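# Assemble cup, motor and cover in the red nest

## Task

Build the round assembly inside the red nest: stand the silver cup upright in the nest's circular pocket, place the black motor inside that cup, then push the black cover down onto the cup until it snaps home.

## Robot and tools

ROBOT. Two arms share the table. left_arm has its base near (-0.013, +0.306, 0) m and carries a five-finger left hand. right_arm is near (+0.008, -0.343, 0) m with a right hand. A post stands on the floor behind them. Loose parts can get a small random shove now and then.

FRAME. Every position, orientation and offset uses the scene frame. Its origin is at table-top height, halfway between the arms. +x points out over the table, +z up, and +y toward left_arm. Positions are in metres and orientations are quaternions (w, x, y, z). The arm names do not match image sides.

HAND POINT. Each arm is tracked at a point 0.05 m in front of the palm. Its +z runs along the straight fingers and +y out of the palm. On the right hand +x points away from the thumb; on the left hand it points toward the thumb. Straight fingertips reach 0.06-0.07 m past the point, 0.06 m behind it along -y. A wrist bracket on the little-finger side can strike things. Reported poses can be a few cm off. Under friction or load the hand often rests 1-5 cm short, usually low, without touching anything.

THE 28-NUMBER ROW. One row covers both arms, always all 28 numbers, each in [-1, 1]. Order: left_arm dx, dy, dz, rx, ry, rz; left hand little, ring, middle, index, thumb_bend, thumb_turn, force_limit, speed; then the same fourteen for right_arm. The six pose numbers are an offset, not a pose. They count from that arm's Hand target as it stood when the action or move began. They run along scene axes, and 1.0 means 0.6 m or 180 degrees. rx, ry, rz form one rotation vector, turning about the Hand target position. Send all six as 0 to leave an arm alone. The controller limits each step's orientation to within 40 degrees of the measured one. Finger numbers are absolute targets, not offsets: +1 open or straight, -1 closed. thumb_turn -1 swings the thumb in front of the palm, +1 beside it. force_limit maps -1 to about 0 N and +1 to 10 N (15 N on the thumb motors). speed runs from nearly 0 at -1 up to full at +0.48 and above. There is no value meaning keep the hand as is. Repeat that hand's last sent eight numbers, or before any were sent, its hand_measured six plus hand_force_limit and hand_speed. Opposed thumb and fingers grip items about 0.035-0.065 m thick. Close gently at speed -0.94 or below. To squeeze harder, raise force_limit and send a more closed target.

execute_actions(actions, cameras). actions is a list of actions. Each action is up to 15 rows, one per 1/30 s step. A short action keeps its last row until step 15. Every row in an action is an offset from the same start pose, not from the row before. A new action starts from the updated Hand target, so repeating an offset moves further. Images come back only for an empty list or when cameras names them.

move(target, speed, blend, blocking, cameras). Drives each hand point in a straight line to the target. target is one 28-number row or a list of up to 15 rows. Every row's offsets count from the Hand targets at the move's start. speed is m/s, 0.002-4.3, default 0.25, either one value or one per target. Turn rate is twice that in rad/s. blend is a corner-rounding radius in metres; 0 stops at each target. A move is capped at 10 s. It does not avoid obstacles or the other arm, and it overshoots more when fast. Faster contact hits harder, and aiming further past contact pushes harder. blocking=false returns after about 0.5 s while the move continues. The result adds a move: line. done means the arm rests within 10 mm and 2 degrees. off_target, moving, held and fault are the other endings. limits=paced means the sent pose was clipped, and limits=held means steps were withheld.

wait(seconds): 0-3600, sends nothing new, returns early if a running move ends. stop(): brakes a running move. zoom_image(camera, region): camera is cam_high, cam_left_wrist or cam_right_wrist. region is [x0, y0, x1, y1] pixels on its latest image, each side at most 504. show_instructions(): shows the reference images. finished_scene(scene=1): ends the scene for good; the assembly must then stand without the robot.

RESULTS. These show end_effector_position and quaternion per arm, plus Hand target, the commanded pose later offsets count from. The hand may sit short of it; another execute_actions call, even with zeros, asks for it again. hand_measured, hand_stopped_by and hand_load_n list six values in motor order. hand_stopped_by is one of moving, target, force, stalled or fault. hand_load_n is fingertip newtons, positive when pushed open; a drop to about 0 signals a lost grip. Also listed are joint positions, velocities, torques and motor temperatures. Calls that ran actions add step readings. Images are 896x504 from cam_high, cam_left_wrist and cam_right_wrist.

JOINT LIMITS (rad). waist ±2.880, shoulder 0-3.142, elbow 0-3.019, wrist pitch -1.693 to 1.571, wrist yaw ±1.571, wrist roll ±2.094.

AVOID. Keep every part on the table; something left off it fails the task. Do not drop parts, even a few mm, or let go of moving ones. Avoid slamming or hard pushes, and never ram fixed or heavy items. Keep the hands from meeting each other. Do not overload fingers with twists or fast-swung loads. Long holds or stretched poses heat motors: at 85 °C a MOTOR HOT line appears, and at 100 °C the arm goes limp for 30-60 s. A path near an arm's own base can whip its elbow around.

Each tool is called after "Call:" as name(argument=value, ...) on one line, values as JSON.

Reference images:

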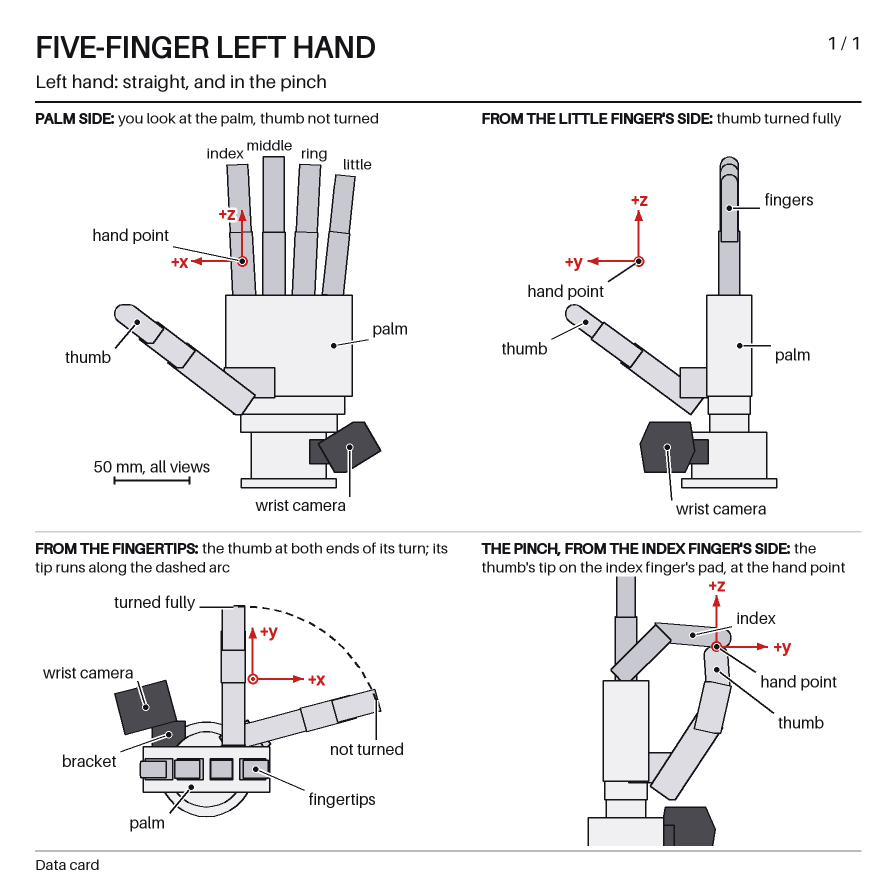

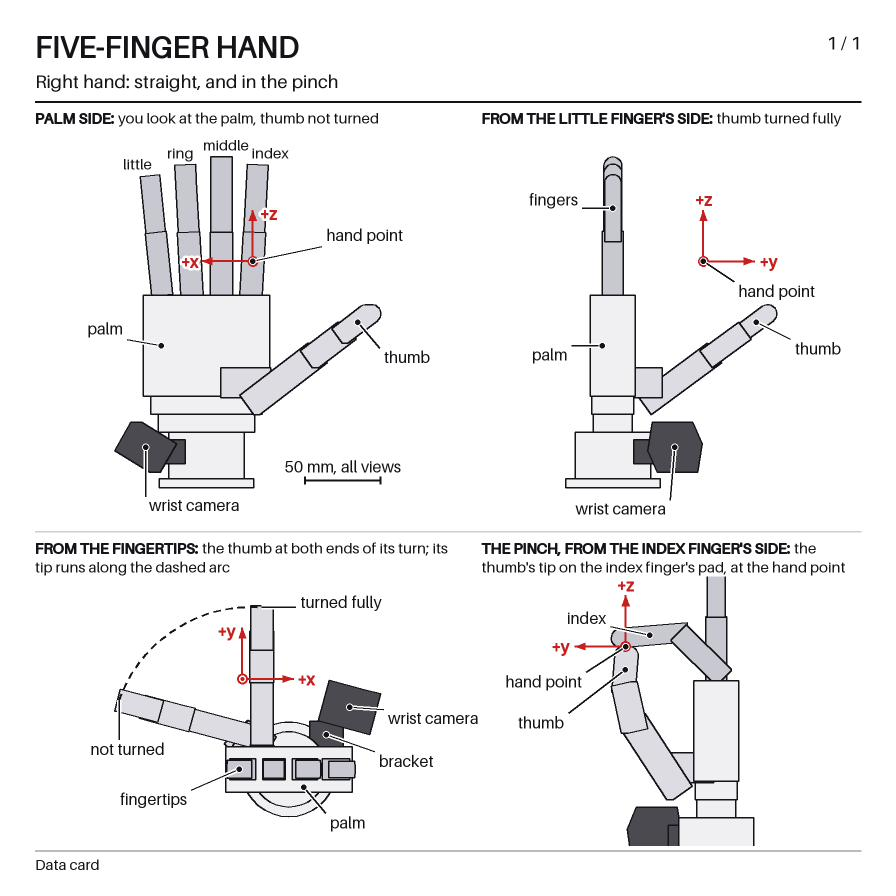

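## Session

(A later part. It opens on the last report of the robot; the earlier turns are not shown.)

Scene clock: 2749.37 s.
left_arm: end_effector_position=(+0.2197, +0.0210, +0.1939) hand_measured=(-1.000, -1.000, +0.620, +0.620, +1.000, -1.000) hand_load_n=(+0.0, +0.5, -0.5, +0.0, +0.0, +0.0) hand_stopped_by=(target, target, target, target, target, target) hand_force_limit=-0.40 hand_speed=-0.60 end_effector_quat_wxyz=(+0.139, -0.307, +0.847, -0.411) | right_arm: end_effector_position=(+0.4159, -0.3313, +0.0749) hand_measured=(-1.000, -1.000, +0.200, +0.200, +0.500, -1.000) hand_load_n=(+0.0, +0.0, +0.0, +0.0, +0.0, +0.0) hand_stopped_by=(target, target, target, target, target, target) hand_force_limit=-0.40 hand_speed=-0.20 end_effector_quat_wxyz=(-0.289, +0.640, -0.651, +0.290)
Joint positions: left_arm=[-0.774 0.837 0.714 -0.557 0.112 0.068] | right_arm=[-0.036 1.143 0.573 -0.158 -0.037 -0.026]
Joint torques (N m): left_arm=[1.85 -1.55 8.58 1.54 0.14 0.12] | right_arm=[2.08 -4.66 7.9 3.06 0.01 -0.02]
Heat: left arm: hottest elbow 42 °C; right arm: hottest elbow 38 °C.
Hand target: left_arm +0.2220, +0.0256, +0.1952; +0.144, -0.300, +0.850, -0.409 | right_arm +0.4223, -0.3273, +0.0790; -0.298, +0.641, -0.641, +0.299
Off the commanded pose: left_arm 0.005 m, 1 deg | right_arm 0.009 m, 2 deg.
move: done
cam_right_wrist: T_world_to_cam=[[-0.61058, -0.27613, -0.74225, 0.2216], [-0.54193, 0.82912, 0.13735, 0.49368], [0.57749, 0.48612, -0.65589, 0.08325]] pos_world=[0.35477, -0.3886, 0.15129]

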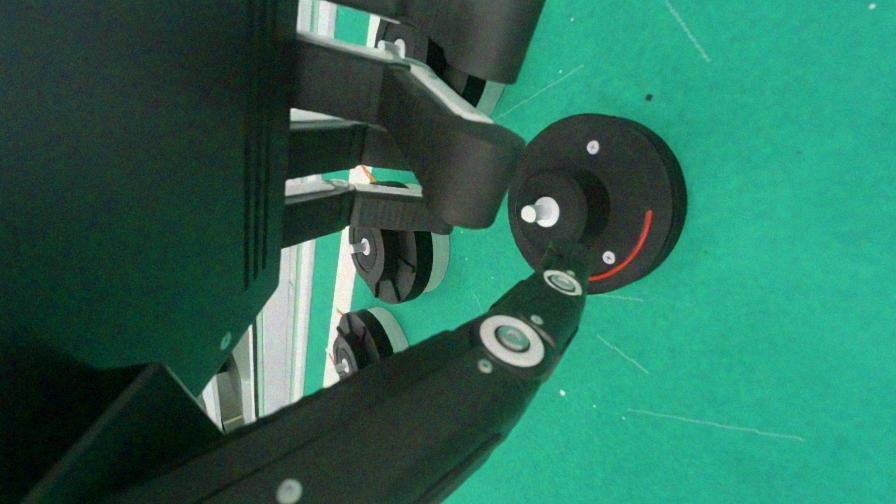

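Call:
move(target=[[0,0,0,0,0,0,-1,-1,0.62,0.62,1,-1,-0.4,-0.6,0.004,0.019,-0.055,0,0,0,-1,-1,0.2,0.2,0.5,-1,-0.4,-0.2]], speed=0.08, cameras=["cam_right_wrist"])

Call:
zoom_image(camera="cam_right_wrist", region=[420, 60, 740, 340])

Scene clock: 2791.97 s.
left_arm: end_effector_position=(+0.2197, +0.0210, +0.1939) hand_measured=(-1.000, -1.000, +0.620, +0.620, +1.000, -1.000) hand_load_n=(+0.0, +0.0, +0.0, +0.0, +0.0, +0.0) hand_stopped_by=(target, target, target, target, target, target) hand_force_limit=-0.40 hand_speed=-0.60 end_effector_quat_wxyz=(+0.139, -0.307, +0.847, -0.411) | right_arm: end_effector_position=(+0.4185, -0.3208, +0.0416) hand_measured=(-1.000, -1.000, +0.200, +0.200, +0.500, -1.000) hand_load_n=(+0.0, +0.0, +0.0, +0.0, +0.0, +0.0) hand_stopped_by=(target, target, target, target, target, target) hand_force_limit=-0.40 hand_speed=-0.20 end_effector_quat_wxyz=(-0.286, +0.645, -0.645, +0.292)
Joint positions: left_arm=[-0.774 0.837 0.714 -0.557 0.112 0.068] | right_arm=[0.002 1.227 0.529 -0.03 -0.008 -0.017]
Joint torques (N m): left_arm=[2.14 -1.73 8.76 1.57 0.17 0.13] | right_arm=[2.49 -5.19 7.27 3.06 0 0.11]
Heat: left arm: hottest elbow 42 °C; right arm: hottest elbow 38 °C.
Hand target: left_arm +0.2220, +0.0256, +0.1952; +0.144, -0.300, +0.850, -0.409 | right_arm +0.4247, -0.3159, +0.0460; -0.298, +0.641, -0.641, +0.299
Off the commanded pose: left_arm 0.005 m, 1 deg | right_arm 0.009 m, 2 deg.
move: done
cam_right_wrist: T_world_to_cam=[[-0.60813, -0.29178, -0.73828, 0.19513], [-0.55049, 0.82507, 0.12737, 0.49357], [0.57196, 0.48387, -0.66236, 0.05663]] pos_world=[0.35798, -0.3777, 0.1187]

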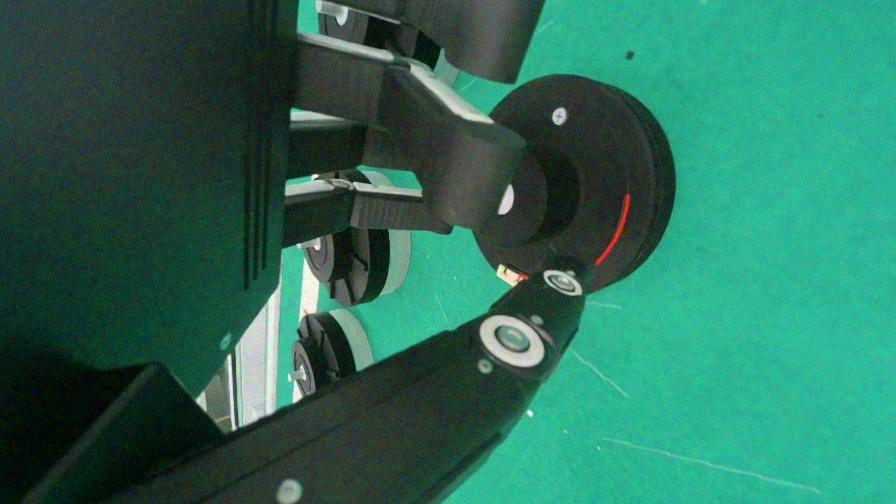

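Scaled by 1.575 from the camera's image (finer frame: 1280x720).

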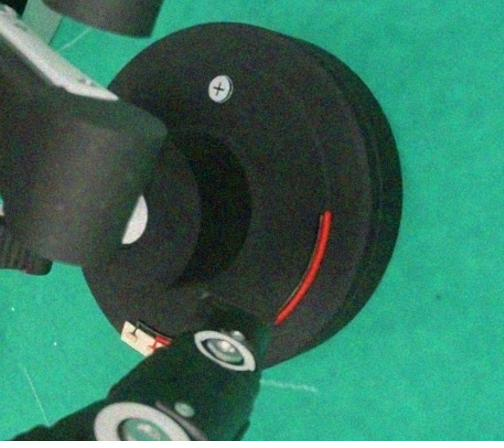

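Call:
execute_actions(actions=[], cameras=["cam_high"])

Call:
zoom_image(camera="cam_high", region=[320, 200, 400, 280])

Scene clock: 2800.67 s.
left_arm: end_effector_position=(+0.2197, +0.0210, +0.1939) hand_measured=(-1.000, -1.000, +0.620, +0.620, +1.000, -1.000) hand_load_n=(+0.0, +0.0, +0.0, +0.0, +0.0, +0.0) hand_stopped_by=(target, target, target, target, target, target) hand_force_limit=-0.40 hand_speed=-0.60 end_effector_quat_wxyz=(+0.139, -0.307, +0.847, -0.411) | right_arm: end_effector_position=(+0.4185, -0.3208, +0.0416) hand_measured=(-1.000, -1.000, +0.200, +0.200, +0.500, -1.000) hand_load_n=(+0.0, +0.0, +0.0, +0.0, +0.0, +0.0) hand_stopped_by=(target, target, target, target, target, target) hand_force_limit=-0.40 hand_speed=-0.20 end_effector_quat_wxyz=(-0.286, +0.645, -0.645, +0.292)
Joint positions: left_arm=[-0.774 0.837 0.714 -0.557 0.112 0.068] | right_arm=[0.002 1.227 0.529 -0.03 -0.008 -0.017]
Joint velocities: within noise
Joint torques (N m): left_arm=[1.73 -1.49 8.76 1.66 0.15 0.13] | right_arm=[2.08 -5.19 7.27 3.06 0 0.12]
Motor temperatures (°C): left_arm=[29 31 42 28 32 27] | right_arm=[31 31 38 30 28 29]
Heat: left arm: hottest elbow 42 °C; right arm: hottest elbow 38 °C.
Hand target: left_arm +0.2220, +0.0256, +0.1952; +0.144, -0.300, +0.850, -0.409 | right_arm +0.4247, -0.3159, +0.0460; -0.298, +0.641, -0.641, +0.299
Off the commanded pose: left_arm 0.005 m, 1 deg | right_arm 0.009 m, 2 deg.
Images, in order (width x height): cam_high 896x504.

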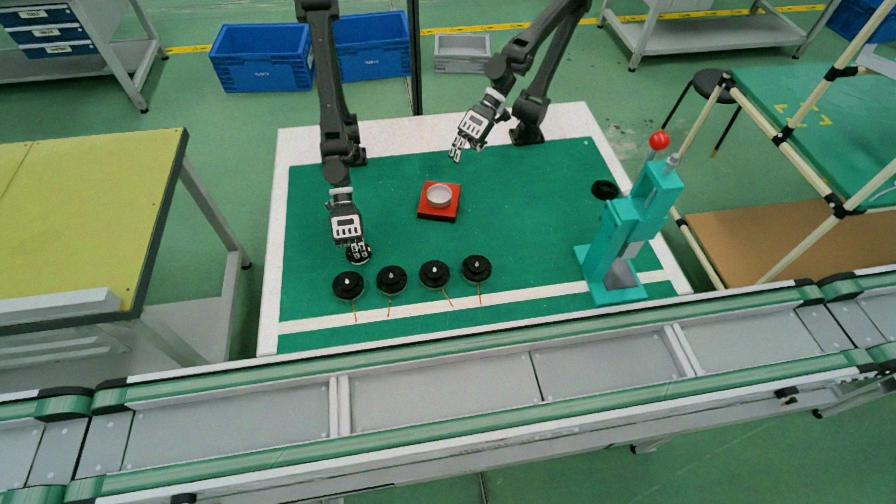

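Scaled by 6.300 from the camera's image (finer frame: 1280x720).

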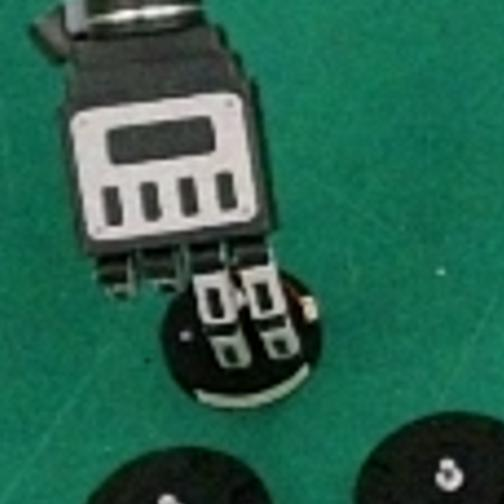

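Call:
zoom_image(camera="cam_high", region=[340, 235, 376, 271])

Scaled by 14.000 from the camera's image (finer frame: 1280x720).

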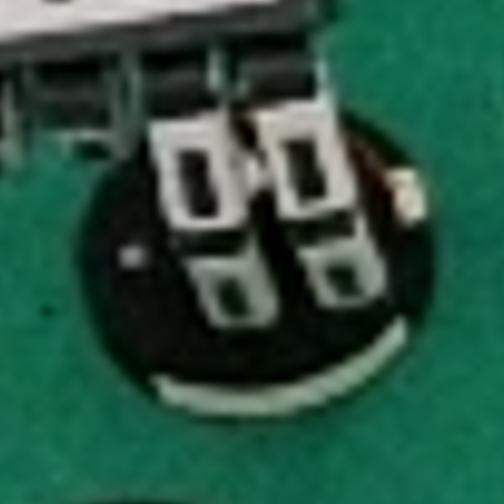

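Call:
move(target=[[0,0,0,0,0,0,-1,-1,0.62,0.62,1,-1,-0.4,-0.6,0.006,-0.018,-0.008,0,0,0,-1,-1,0.2,0.2,0.5,-1,-0.4,-0.2]], speed=0.08, cameras=["cam_high","cam_right_wrist"])

Call:
zoom_image(camera="cam_high", region=[340, 235, 376, 271])

Scene clock: 2870.20 s.
left_arm: end_effector_position=(+0.2197, +0.0210, +0.1939) hand_measured=(-1.000, -1.000, +0.620, +0.620, +1.000, -1.000) hand_load_n=(+0.0, +0.0, +0.0, +0.0, +0.0, +0.0) hand_stopped_by=(target, target, target, target, target, target) hand_force_limit=-0.40 hand_speed=-0.60 end_effector_quat_wxyz=(+0.139, -0.307, +0.847, -0.411) | right_arm: end_effector_position=(+0.4219, -0.3234, +0.0386) hand_measured=(-1.000, -1.000, +0.200, +0.200, +0.500, -1.000) hand_load_n=(+0.0, +0.0, +0.0, +0.0, +0.0, +0.0) hand_stopped_by=(target, target, target, target, target, target) hand_force_limit=-0.40 hand_speed=-0.20 end_effector_quat_wxyz=(-0.293, +0.642, -0.647, +0.288)
Joint positions: left_arm=[-0.774 0.837 0.714 -0.557 0.112 0.068] | right_arm=[-0.017 1.246 0.529 -0.006 -0.034 -0.017]
Joint torques (N m): left_arm=[2.2 -1.55 8.68 1.54 0.14 0.11] | right_arm=[0.73 -4.95 7.41 2.93 -0.24 -0.08]
Heat: left arm: hottest elbow 42 °C; right arm: hottest elbow 38 °C.
Hand target: left_arm +0.2220, +0.0256, +0.1952; +0.144, -0.300, +0.850, -0.409 | right_arm +0.4283, -0.3267, +0.0412; -0.298, +0.641, -0.641, +0.299
Off the commanded pose: left_arm 0.005 m, 1 deg | right_arm 0.008 m, 2 deg.
move: done
cam_right_wrist: T_world_to_cam=[[-0.60399, -0.27973, -0.74629, 0.19667], [-0.55213, 0.82214, 0.1387, 0.49732], [0.57476, 0.49582, -0.65101, 0.05635]] pos_world=[0.36099, -0.38179, 0.11448]

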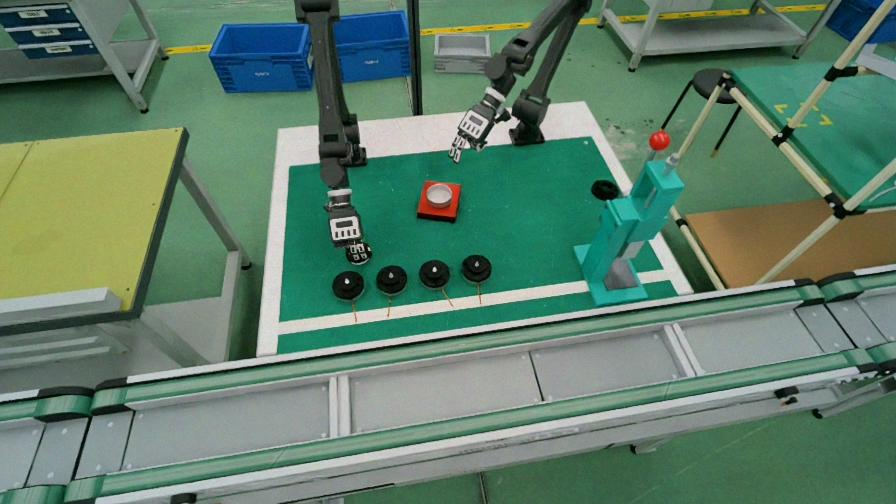

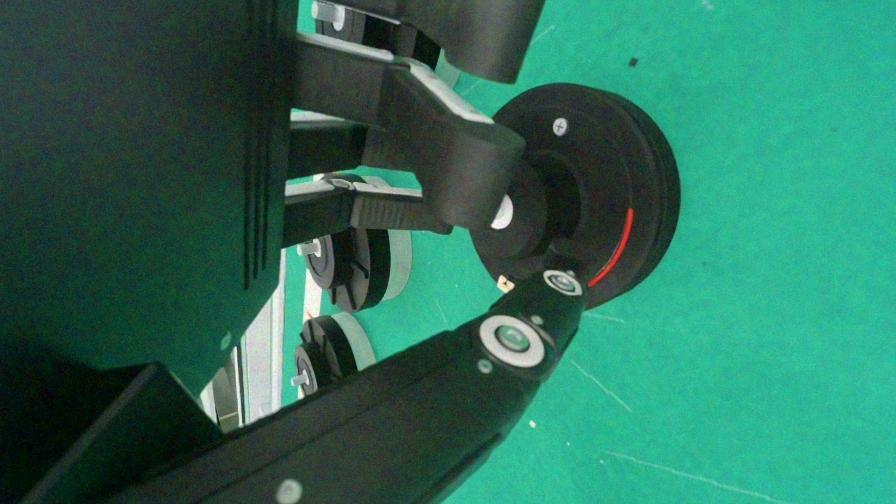

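Scaled by 14.000 from the camera's image (finer frame: 1280x720).

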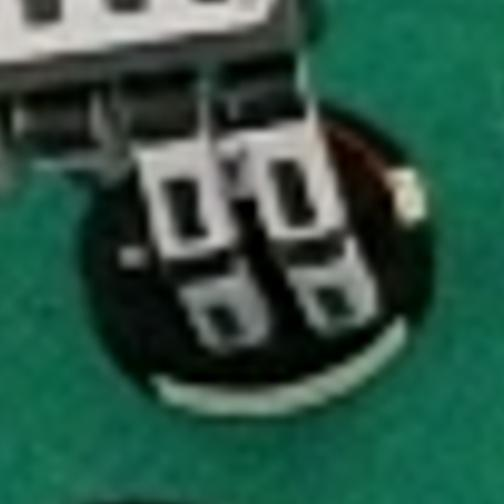

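Call:
move(target=[[0,0,0,0,0,0,-1,-1,0.62,0.62,1,-1,-0.4,-0.6,0.0,-0.018,-0.008,0,0,0,-1,-1,0.2,0.2,0.5,-1,-0.4,-0.2]], speed=0.08, cameras=["cam_high","cam_right_wrist"])

Call:
zoom_image(camera="cam_high", region=[340, 235, 376, 271])

Scene clock: 2916.13 s.
left_arm: end_effector_position=(+0.2197, +0.0210, +0.1939) hand_measured=(-1.000, -1.000, +0.620, +0.620, +1.000, -1.000) hand_load_n=(+0.0, +0.5, -0.5, +0.0, +0.0, +0.0) hand_stopped_by=(target, target, target, target, target, target) hand_force_limit=-0.40 hand_speed=-0.60 end_effector_quat_wxyz=(+0.139, -0.307, +0.847, -0.411) | right_arm: end_effector_position=(+0.4249, -0.3302, +0.0381) hand_measured=(-1.000, -1.000, +0.200, +0.200, +0.500, -1.000) hand_load_n=(+0.0, +0.0, -1.0, +0.0, +0.0, +0.0) hand_stopped_by=(target, target, target, target, target, target) hand_force_limit=-0.40 hand_speed=-0.20 end_effector_quat_wxyz=(-0.300, +0.640, -0.646, +0.288)
Joint positions: left_arm=[-0.774 0.837 0.714 -0.557 0.112 0.068] | right_arm=[-0.044 1.256 0.529 0.013 -0.063 -0.029]
Joint torques (N m): left_arm=[1.79 -1.32 8.59 1.59 0.15 0.11] | right_arm=[0.62 -4.72 6.98 2.91 -0.18 -0.17]
Heat: left arm: hottest elbow 42 °C; right arm: hottest elbow 37 °C.
Hand target: left_arm +0.2220, +0.0256, +0.1952; +0.144, -0.300, +0.850, -0.409 | right_arm +0.4283, -0.3375, +0.0364; -0.298, +0.641, -0.641, +0.299
Off the commanded pose: left_arm 0.005 m, 1 deg | right_arm 0.008 m, 1 deg.
move: done
cam_right_wrist: T_world_to_cam=[[-0.59557, -0.27404, -0.75511, 0.19486], [-0.55552, 0.81951, 0.14073, 0.50517], [0.58026, 0.50329, -0.64031, 0.0572]] pos_world=[0.3635, -0.38938, 0.11268]

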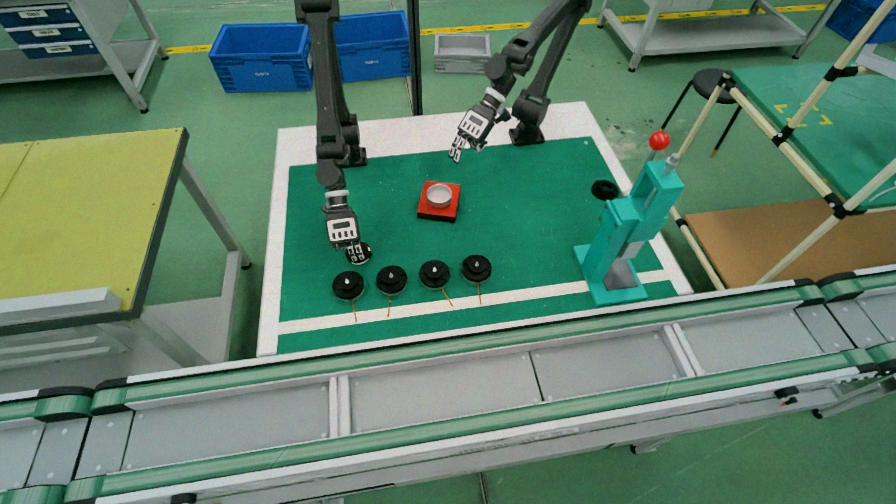

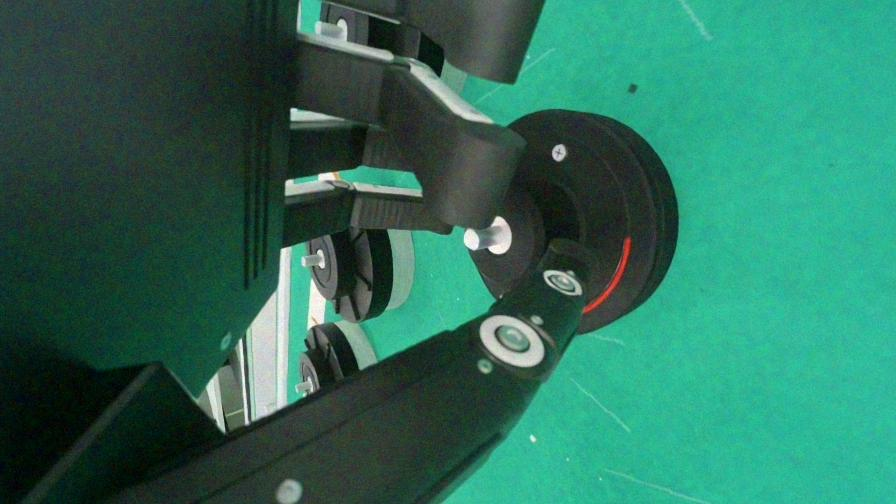

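Scaled by 14.000 from the camera's image (finer frame: 1280x720).

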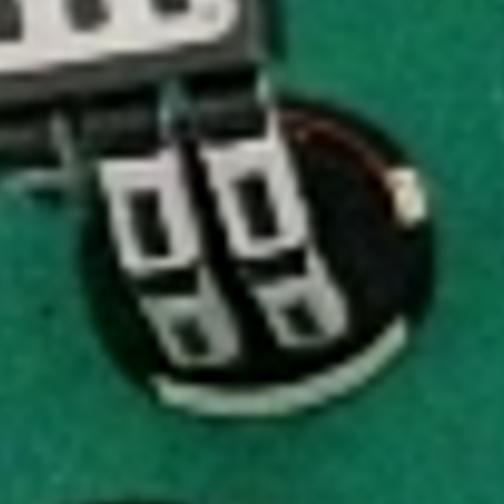

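Call:
move(target=[[0,0,0,0,0,0,-1,-1,0.62,0.62,1,-1,-0.4,-0.6,-0.003,0.0,-0.022,0,0,0,-1,-1,0.2,0.2,0.5,-1,-0.4,-0.2]], speed=0.05, cameras=["cam_high","cam_right_wrist"])

Call:
zoom_image(camera="cam_high", region=[340, 235, 376, 271])

Call:
zoom_image(camera="cam_right_wrist", region=[440, 140, 700, 360])

Scene clock: 2930.30 s.
left_arm: end_effector_position=(+0.2197, +0.0210, +0.1939) hand_measured=(-1.000, -1.000, +0.620, +0.620, +1.000, -1.000) hand_load_n=(+0.0, +0.0, +0.0, +0.0, +0.0, +0.0) hand_stopped_by=(target, target, target, target, target, target) hand_force_limit=-0.40 hand_speed=-0.60 end_effector_quat_wxyz=(+0.139, -0.307, +0.847, -0.411) | right_arm: end_effector_position=(+0.4278, -0.3308, +0.0359) hand_measured=(-1.000, -1.000, +0.200, +0.200, +0.500, -1.000) hand_load_n=(+0.0, +0.0, -3.5, +0.0, +2.5, +0.0) hand_stopped_by=(target, target, target, target, target, target) hand_force_limit=-0.40 hand_speed=-0.20 end_effector_quat_wxyz=(-0.308, +0.637, -0.641, +0.297)
Joint positions: left_arm=[-0.774 0.837 0.714 -0.557 0.112 0.068] | right_arm=[-0.046 1.266 0.513 0.064 -0.064 -0.031]
Joint torques (N m): left_arm=[2.02 -1.55 8.69 1.57 0.13 0.1] | right_arm=[0.73 -3.49 6.26 2.92 -0.16 -0.16]
Heat: left arm: hottest elbow 42 °C; right arm: hottest elbow 37 °C.
Hand target: left_arm +0.2220, +0.0256, +0.1952; +0.144, -0.300, +0.850, -0.409 | right_arm +0.4265, -0.3375, +0.0232; -0.298, +0.641, -0.641, +0.299
Off the commanded pose: left_arm 0.005 m, 1 deg | right_arm 0.014 m, 1 deg.
move: off_target (right_arm)
cam_right_wrist: T_world_to_cam=[[-0.57549, -0.27587, -0.76987, 0.18607], [-0.55951, 0.8194, 0.12462, 0.50978], [0.59645, 0.50247, -0.62591, 0.04677]] pos_world=[0.36441, -0.38988, 0.10899]

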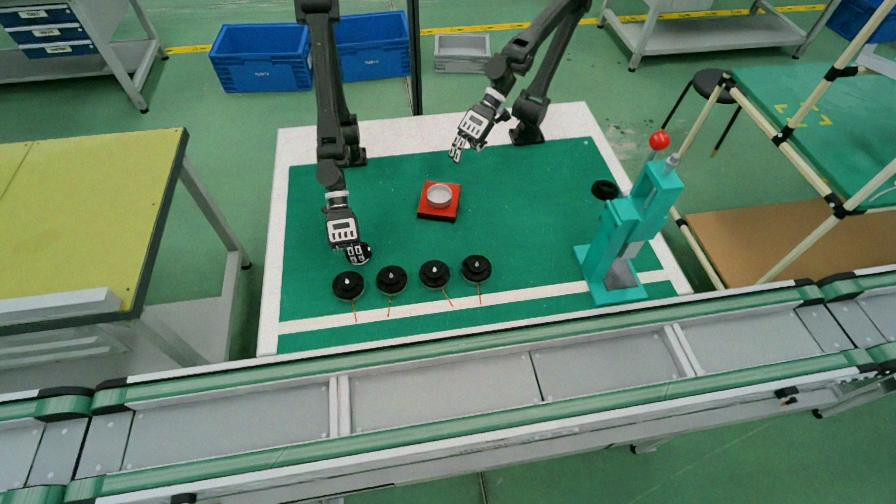

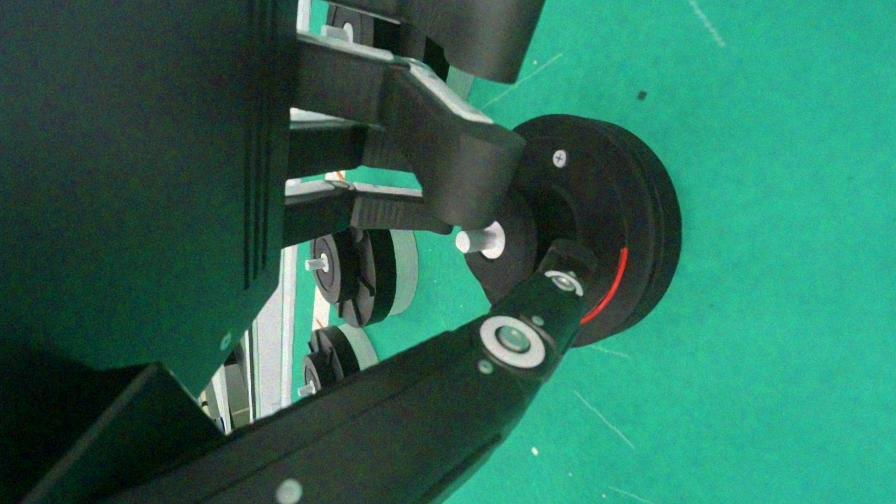

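Scaled by 14.000 from the camera's image (finer frame: 1280x720).

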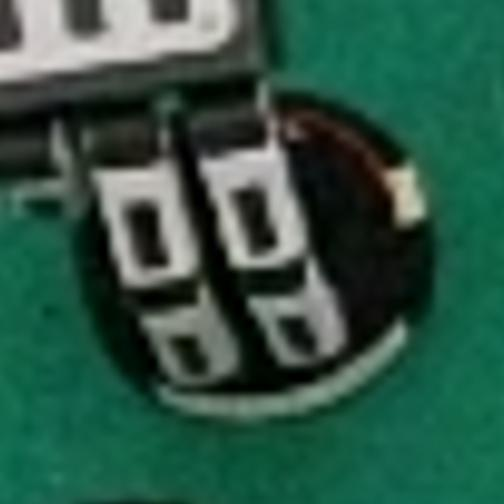

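Scaled by 1.938 from the camera's image (finer frame: 1280x720).

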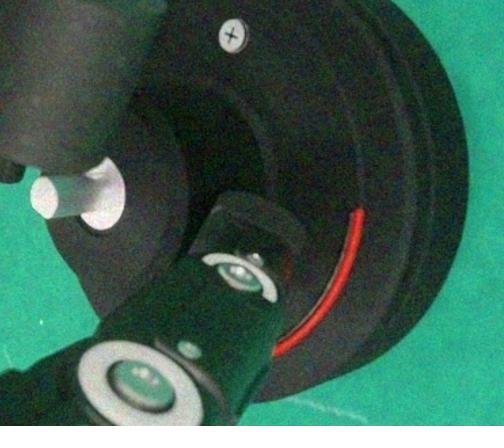

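Call:
execute_actions(actions=[[[0,0,0,0,0,0,-1,-1,0.62,0.62,1,-1,-0.4,-0.6,0,0,0.03,0,0,0,-1,-1,0.2,0.2,0.5,-1,-0.4,-0.2]]], cameras=["cam_right_wrist"])

Scene clock: 2951.93 s.
left_arm: end_effector_position=(+0.2197, +0.0210, +0.1939) hand_measured=(-1.000, -1.000, +0.620, +0.620, +1.000, -1.000) hand_load_n=(+0.0, +0.0, +0.0, +0.0, +0.0, +0.0) hand_stopped_by=(target, target, target, target, target, target) hand_force_limit=-0.40 hand_speed=-0.60 end_effector_quat_wxyz=(+0.139, -0.307, +0.847, -0.411) | right_arm: end_effector_position=(+0.4236, -0.3306, +0.0366) hand_measured=(-1.000, -1.000, +0.200, +0.200, +0.500, -1.000) hand_load_n=(+0.0, +0.0, +0.5, +0.0, +0.5, +0.0) hand_stopped_by=(target, target, target, target, target, target) hand_force_limit=-0.40 hand_speed=-0.20 end_effector_quat_wxyz=(-0.304, +0.639, -0.643, +0.293)
Joint positions: left_arm=[-0.774 0.837 0.714 -0.557 0.112 0.068] | right_arm=[-0.046 1.253 0.513 0.04 -0.064 -0.032]
Joint torques (N m): left_arm=[2.02 -1.32 8.62 1.66 0.13 0.14] | right_arm=[0.73 -5.66 8.35 0.96 -0.16 -0.15]
Heat: left arm: hottest elbow 42 °C; right arm: hottest elbow 37 °C.
Hand target: left_arm +0.2220, +0.0256, +0.1952; +0.144, -0.300, +0.850, -0.409 | right_arm +0.4265, -0.3375, +0.0412; -0.298, +0.641, -0.641, +0.299
Off the commanded pose: left_arm 0.005 m, 1 deg | right_arm 0.009 m, 1 deg.
Step readings (end_effector_position of left_arm | right_arm):
0: (+0.2197, +0.0210, +0.1939) | (+0.4278, -0.3308, +0.0359)
1: (+0.2197, +0.0210, +0.1939) | (+0.4278, -0.3308, +0.0359)
2: (+0.2197, +0.0210, +0.1939) | (+0.4274, -0.3308, +0.0356)
4: (+0.2197, +0.0210, +0.1939) | (+0.4260, -0.3308, +0.0365)
8: (+0.2197, +0.0210, +0.1939) | (+0.4239, -0.3306, +0.0369)
15: (+0.2197, +0.0210, +0.1939) | (+0.4236, -0.3306, +0.0366)
cam_right_wrist: T_world_to_cam=[[-0.58466, -0.27675, -0.76262, 0.18767], [-0.55873, 0.81891, 0.13116, 0.50643], [0.58822, 0.50278, -0.63341, 0.0535]] pos_world=[0.36121, -0.38968, 0.11059]

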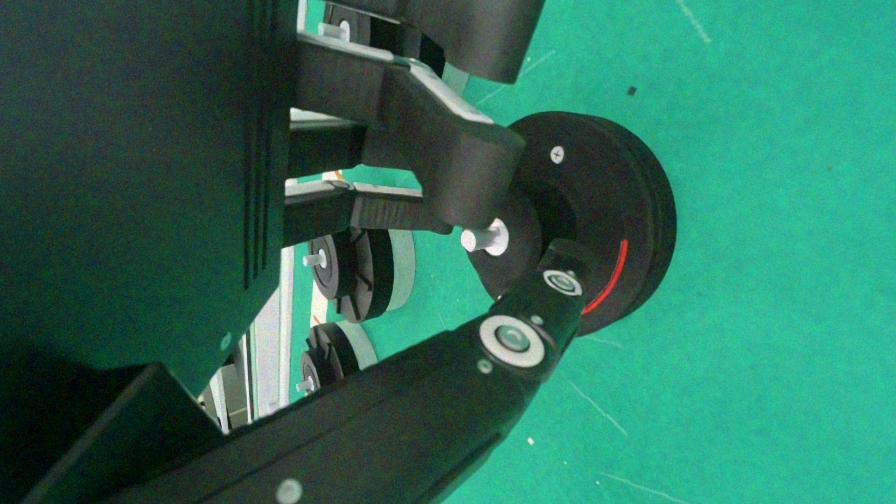

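Call:
move(target=[0,0,0,0,0,0,-1,-1,0.62,0.62,1,-1,-0.4,-0.6,0,0,0,0,0,0,-1,-1,-0.4,-0.4,0.5,-1,-0.3,-0.92], cameras=["cam_high","cam_right_wrist"])

Call:
zoom_image(camera="cam_high", region=[340, 235, 376, 271])

Scene clock: 2967.47 s.
left_arm: end_effector_position=(+0.2197, +0.0210, +0.1939) hand_measured=(-1.000, -1.000, +0.620, +0.620, +1.000, -1.000) hand_load_n=(+0.0, +0.0, +0.0, +0.0, +0.0, +0.0) hand_stopped_by=(target, target, target, target, target, target) hand_force_limit=-0.40 hand_speed=-0.60 end_effector_quat_wxyz=(+0.139, -0.307, +0.847, -0.411) | right_arm: end_effector_position=(+0.4230, -0.3348, +0.0359) hand_measured=(-1.000, -1.000, -0.008, -0.014, +0.500, -1.000) hand_load_n=(+0.0, +0.0, +3.5, +6.0, +3.5, +0.5) hand_stopped_by=(target, target, force, force, target, target) hand_force_limit=-0.30 hand_speed=-0.92 end_effector_quat_wxyz=(-0.299, +0.637, -0.646, +0.296)
Joint positions: left_arm=[-0.774 0.837 0.714 -0.557 0.112 0.068] | right_arm=[-0.052 1.253 0.513 0.036 -0.057 -0.035]
Joint torques (N m): left_arm=[2.14 -1.26 8.64 1.59 0.16 0.1] | right_arm=[0.73 -5.71 8.35 1.14 -0.15 -0.13]
Heat: left arm: hottest elbow 42 °C; right arm: hottest elbow 37 °C.
Hand target: left_arm +0.2220, +0.0256, +0.1952; +0.144, -0.300, +0.850, -0.409 | right_arm +0.4265, -0.3375, +0.0412; -0.298, +0.641, -0.641, +0.299
Off the commanded pose: left_arm 0.005 m, 1 deg | right_arm 0.007 m, 1 deg.
move: done
cam_right_wrist: T_world_to_cam=[[-0.58995, -0.27626, -0.7587, 0.1878], [-0.55007, 0.82538, 0.12718, 0.50835], [0.59108, 0.49238, -0.6389, 0.05097]] pos_world=[0.36029, -0.39279, 0.11039]

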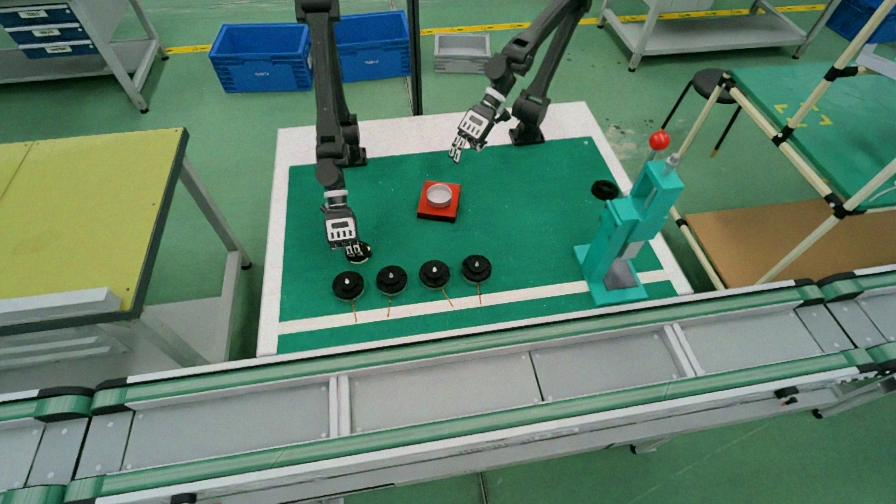

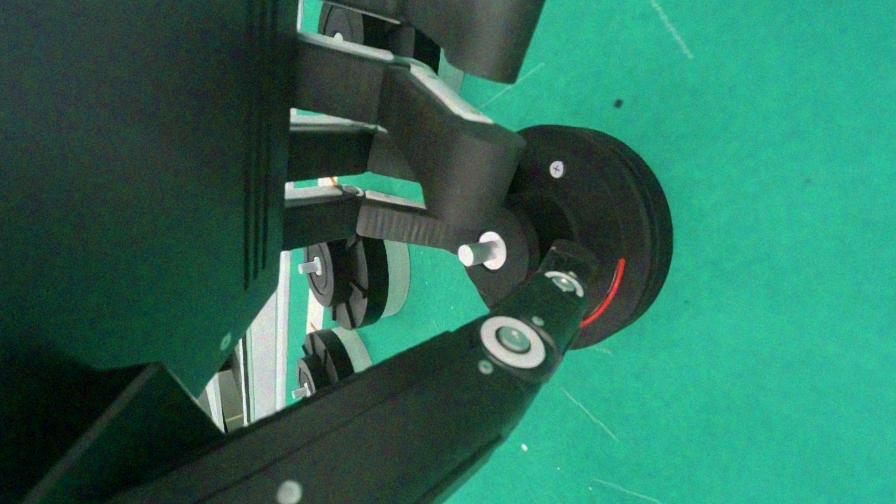

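Scaled by 14.000 from the camera's image (finer frame: 1280x720).

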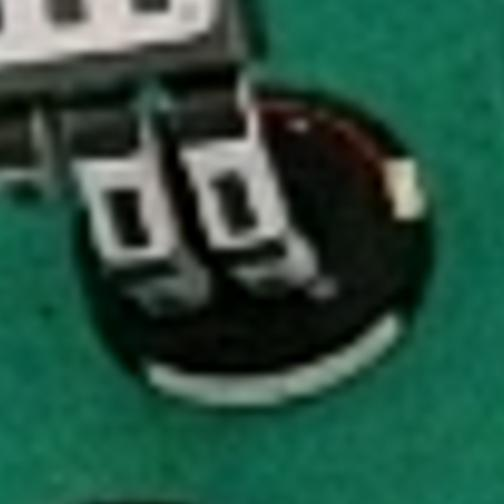

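Call:
move(target=[0,0,0,0,0,0,-1,-1,0.62,0.62,1,-1,-0.4,-0.6,0,0,0.10,0,0,0,-1,-1,-0.4,-0.4,0.5,-1,-0.3,-0.92], speed=0.06, cameras=["cam_high","cam_right_wrist"])

Call:
zoom_image(camera="cam_high", region=[330, 215, 380, 265])

Scene clock: 2981.73 s.
left_arm: end_effector_position=(+0.2197, +0.0210, +0.1939) hand_measured=(-1.000, -1.000, +0.620, +0.620, +1.000, -1.000) hand_load_n=(+0.0, +0.0, +0.0, +0.0, +0.0, +0.0) hand_stopped_by=(target, target, target, target, target, target) hand_force_limit=-0.40 hand_speed=-0.60 end_effector_quat_wxyz=(+0.139, -0.307, +0.847, -0.411) | right_arm: end_effector_position=(+0.3968, -0.3342, +0.0620) hand_measured=(-1.000, -1.000, -0.008, -0.014, +0.502, -1.000) hand_load_n=(+0.0, +0.0, +3.0, +5.0, +5.0, +0.5) hand_stopped_by=(target, target, force, force, target, target) hand_force_limit=-0.30 hand_speed=-0.92 end_effector_quat_wxyz=(-0.273, +0.651, -0.655, +0.269)
Joint positions: left_arm=[-0.774 0.837 0.714 -0.557 0.112 0.068] | right_arm=[-0.053 1.134 0.553 -0.204 -0.057 -0.047]
Joint torques (N m): left_arm=[2.14 -1.32 8.77 1.63 0.13 0.12] | right_arm=[0.73 -6.01 13.49 1.52 -0.13 -0.08]
Heat: left arm: hottest elbow 42 °C; right arm: hottest elbow 37 °C.
Hand target: left_arm +0.2220, +0.0256, +0.1952; +0.144, -0.300, +0.850, -0.409 | right_arm +0.4265, -0.3375, +0.1012; -0.298, +0.641, -0.641, +0.299
Off the commanded pose: left_arm 0.005 m, 1 deg | right_arm 0.049 m, 5 deg.
move: off_target (right_arm)
cam_right_wrist: T_world_to_cam=[[-0.64754, -0.28256, -0.70771, 0.20991], [-0.5436, 0.82213, 0.16913, 0.48375], [0.53404, 0.49423, -0.68596, 0.10906]] pos_world=[0.34065, -0.39229, 0.14155]

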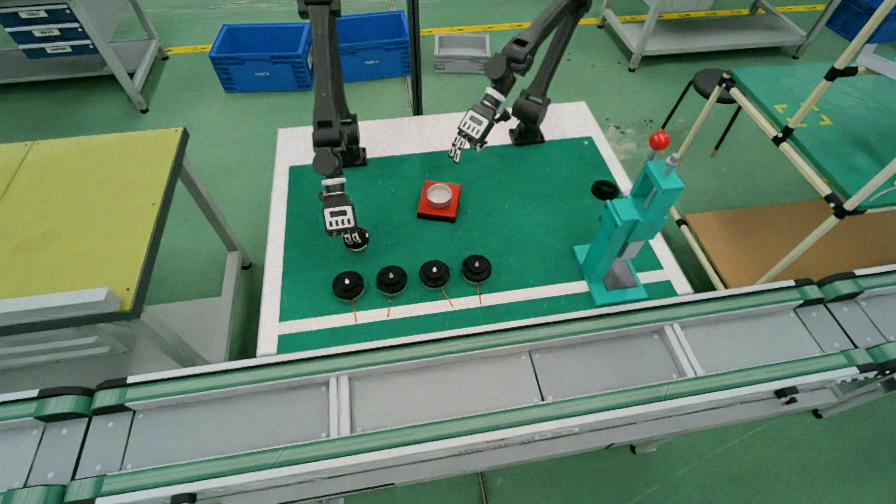

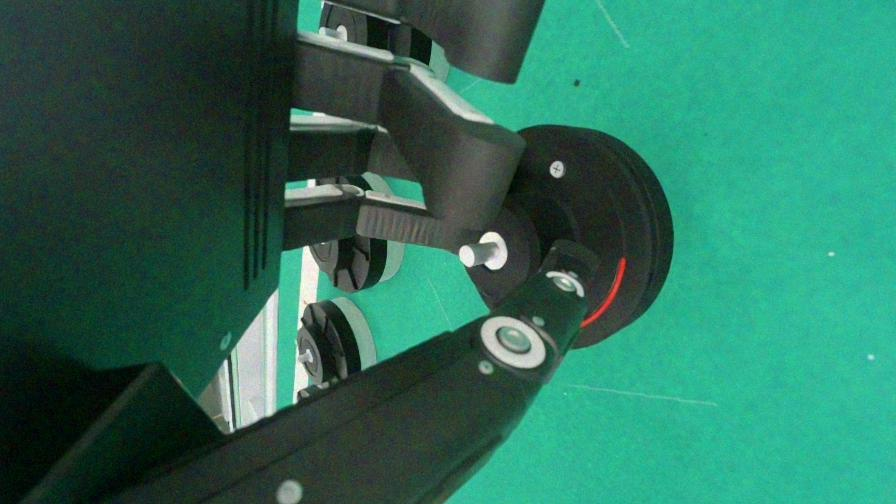

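Scaled by 10.080 from the camera's image (finer frame: 1280x720).

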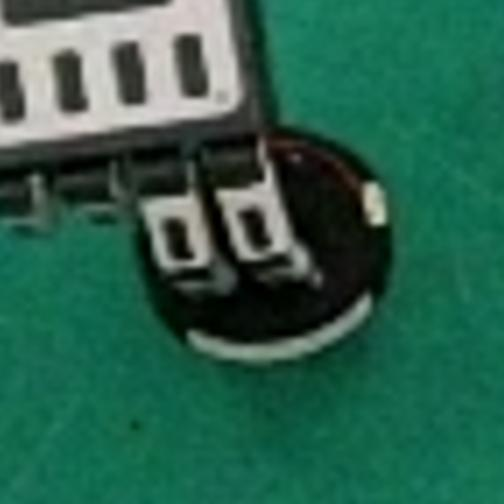

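Call:
move(target=[[0.10,0.33,0.02,0,0,0.225,-1,-1,0.62,0.62,1,-1,-0.4,-0.6,-0.02,0,0.05,0,0,0,-1,-1,-0.4,-0.4,0.5,-1,-0.3,-0.92],[0.047,0.657,0.02,0,0,0.45,-1,-1,0.62,0.62,1,-1,-0.4,-0.6,-0.04,0,0.10,0,0,0,-1,-1,-0.4,-0.4,0.5,-1,-0.3,-0.92]], speed=0.12, blend=[0.03,0], cameras=["cam_high","cam_right_wrist"])

Scene clock: 3028.60 s.
left_arm: end_effector_position=(+0.2452, +0.4167, +0.2024) hand_measured=(-1.000, -1.000, +0.620, +0.620, +1.000, -1.000) hand_load_n=(+0.0, +0.0, +0.0, +0.0, +0.0, +0.0) hand_stopped_by=(target, target, target, target, target, target) hand_force_limit=-0.40 hand_speed=-0.60 end_effector_quat_wxyz=(-0.372, +0.777, -0.461, +0.212) | right_arm: end_effector_position=(+0.3753, -0.3350, +0.1139) hand_measured=(-1.000, -1.000, -0.008, -0.014, +0.502, -1.000) hand_load_n=(+0.0, +0.5, +3.0, +4.5, +5.0, +0.5) hand_stopped_by=(target, target, force, force, target, target) hand_force_limit=-0.30 hand_speed=-0.92 end_effector_quat_wxyz=(-0.268, +0.652, -0.657, +0.266)
Joint positions: left_arm=[0.493 0.533 0.639 -0.793 -0.003 0.015] | right_arm=[-0.06 0.979 0.614 -0.433 -0.057 -0.05]
Joint torques (N m): left_arm=[1.79 2.14 9.25 2.45 -0.01 -0.26] | right_arm=[0.73 -5.19 15.02 1.54 -0.32 -0.08]
Heat: left arm: hottest elbow 43 °C; right arm: hottest elbow 40 °C.
Hand target: left_arm +0.2502, +0.4198, +0.2072; -0.375, +0.780, -0.451, +0.218 | right_arm +0.4025, -0.3375, +0.1612; -0.298, +0.641, -0.641, +0.299
Off the commanded pose: left_arm 0.008 m, 1 deg | right_arm 0.055 m, 6 deg.
move: off_target (right_arm)
cam_right_wrist: T_world_to_cam=[[-0.65725, -0.28088, -0.69937, 0.2358], [-0.53831, 0.82443, 0.17478, 0.4621], [0.52749, 0.49135, -0.69306, 0.15886]] pos_world=[0.31994, -0.39279, 0.19425]

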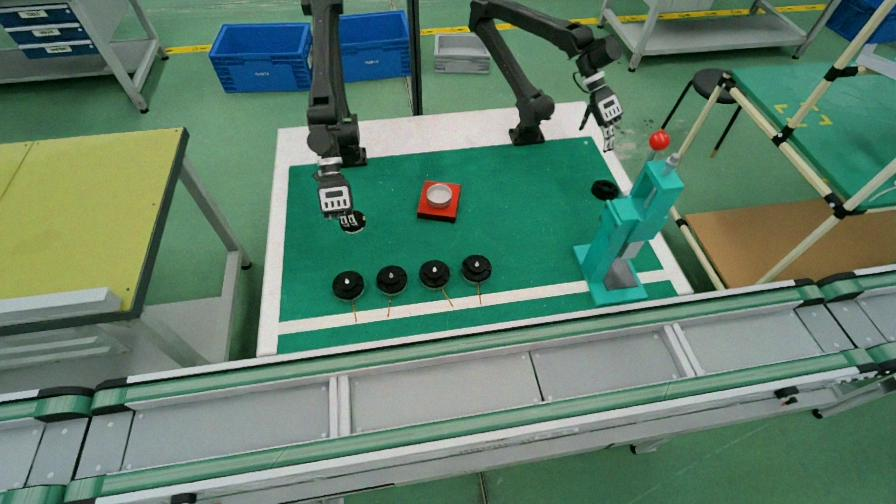

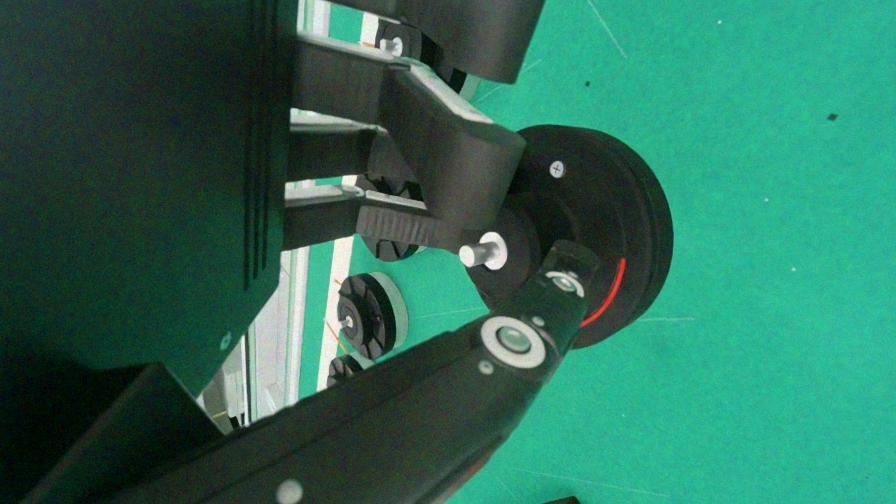

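Call:
move(target=[0,0,0,0,0,0,-1,-1,0.62,0.62,1,-1,-0.4,-0.6,-0.25,0.457,0.0,0,0,0.269,-1,-1,-0.4,-0.4,0.5,-1,-0.3,-0.92], speed=0.12, cameras=["cam_high","cam_right_wrist"])

Call:
zoom_image(camera="cam_high", region=[400, 150, 480, 230])

Scene clock: 3044.17 s.
left_arm: end_effector_position=(+0.2452, +0.4167, +0.2024) hand_measured=(-1.000, -1.000, +0.620, +0.620, +1.000, -1.000) hand_load_n=(+0.0, +0.0, +0.0, +0.0, +0.5, +0.0) hand_stopped_by=(target, target, target, target, target, target) hand_force_limit=-0.40 hand_speed=-0.60 end_effector_quat_wxyz=(-0.372, +0.777, -0.461, +0.212) | right_arm: end_effector_position=(+0.2376, -0.0823, +0.1306) hand_measured=(-1.000, -1.000, -0.008, -0.014, +0.502, -1.000) hand_load_n=(+0.0, +0.0, +1.5, +5.0, +4.0, +0.5) hand_stopped_by=(target, target, force, force, target, target) hand_force_limit=-0.30 hand_speed=-0.92 end_effector_quat_wxyz=(-0.358, +0.864, -0.327, +0.137)
Joint positions: left_arm=[0.493 0.533 0.639 -0.793 -0.003 0.015] | right_arm=[0.754 0.887 0.608 -0.51 -0.08 -0.083]
Joint torques (N m): left_arm=[1.85 2.14 9.16 2.39 -0.03 -0.27] | right_arm=[1.73 -3.14 12.62 3.21 -0.11 0.09]
Heat: left arm: hottest elbow 44 °C; right arm: hottest elbow 40 °C.
Hand target: left_arm +0.2502, +0.4198, +0.2072; -0.375, +0.780, -0.451, +0.218 | right_arm +0.2525, -0.0633, +0.1612; -0.395, +0.848, -0.322, +0.150
Off the commanded pose: left_arm 0.008 m, 1 deg | right_arm 0.039 m, 5 deg.
move: off_target (right_arm)
cam_right_wrist: T_world_to_cam=[[-0.21259, -0.67729, -0.70433, 0.0903], [-0.97704, 0.13718, 0.16299, 0.22606], [-0.01378, 0.72281, -0.69091, 0.26618]] pos_world=[0.24373, -0.16225, 0.21066]

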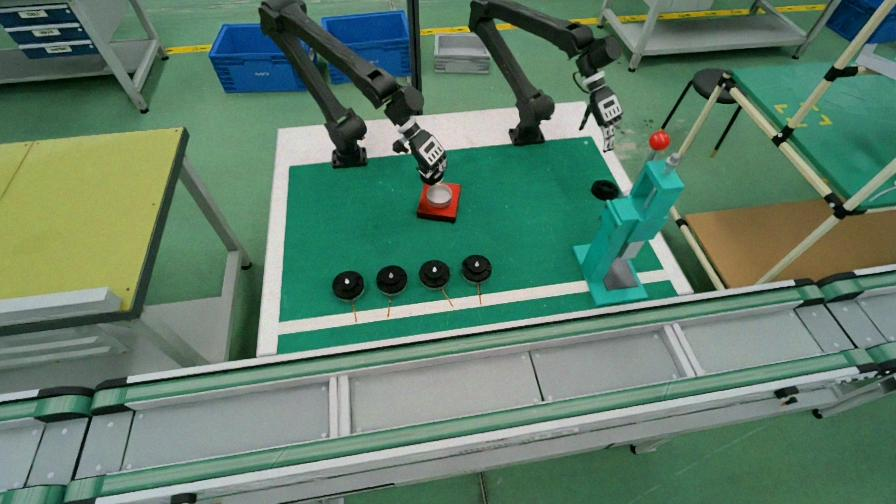

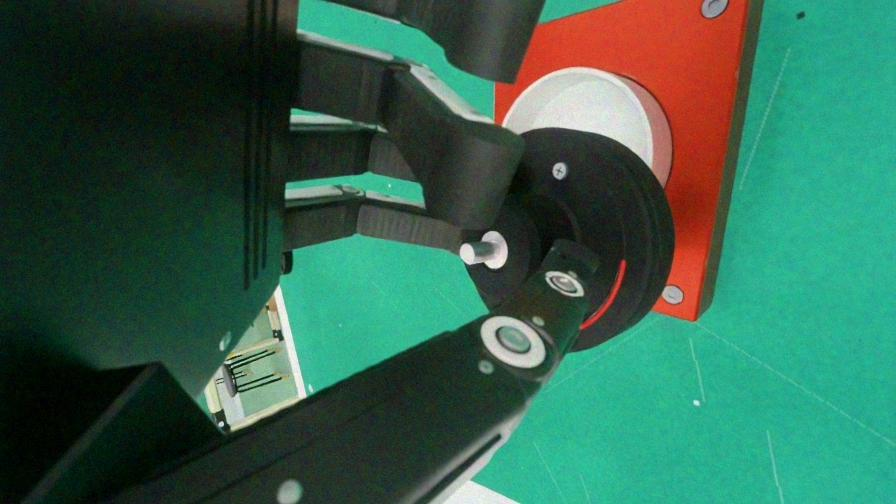

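Scaled by 6.300 from the camera's image (finer frame: 1280x720).

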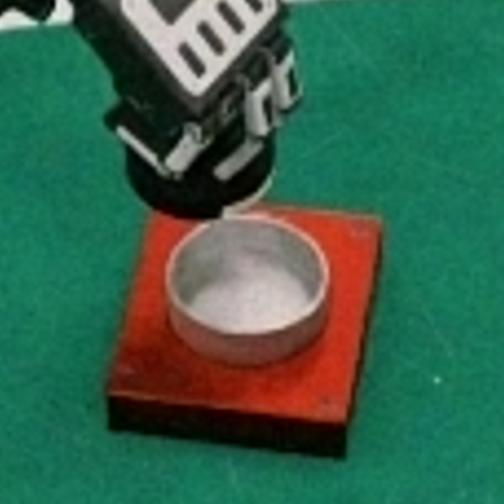

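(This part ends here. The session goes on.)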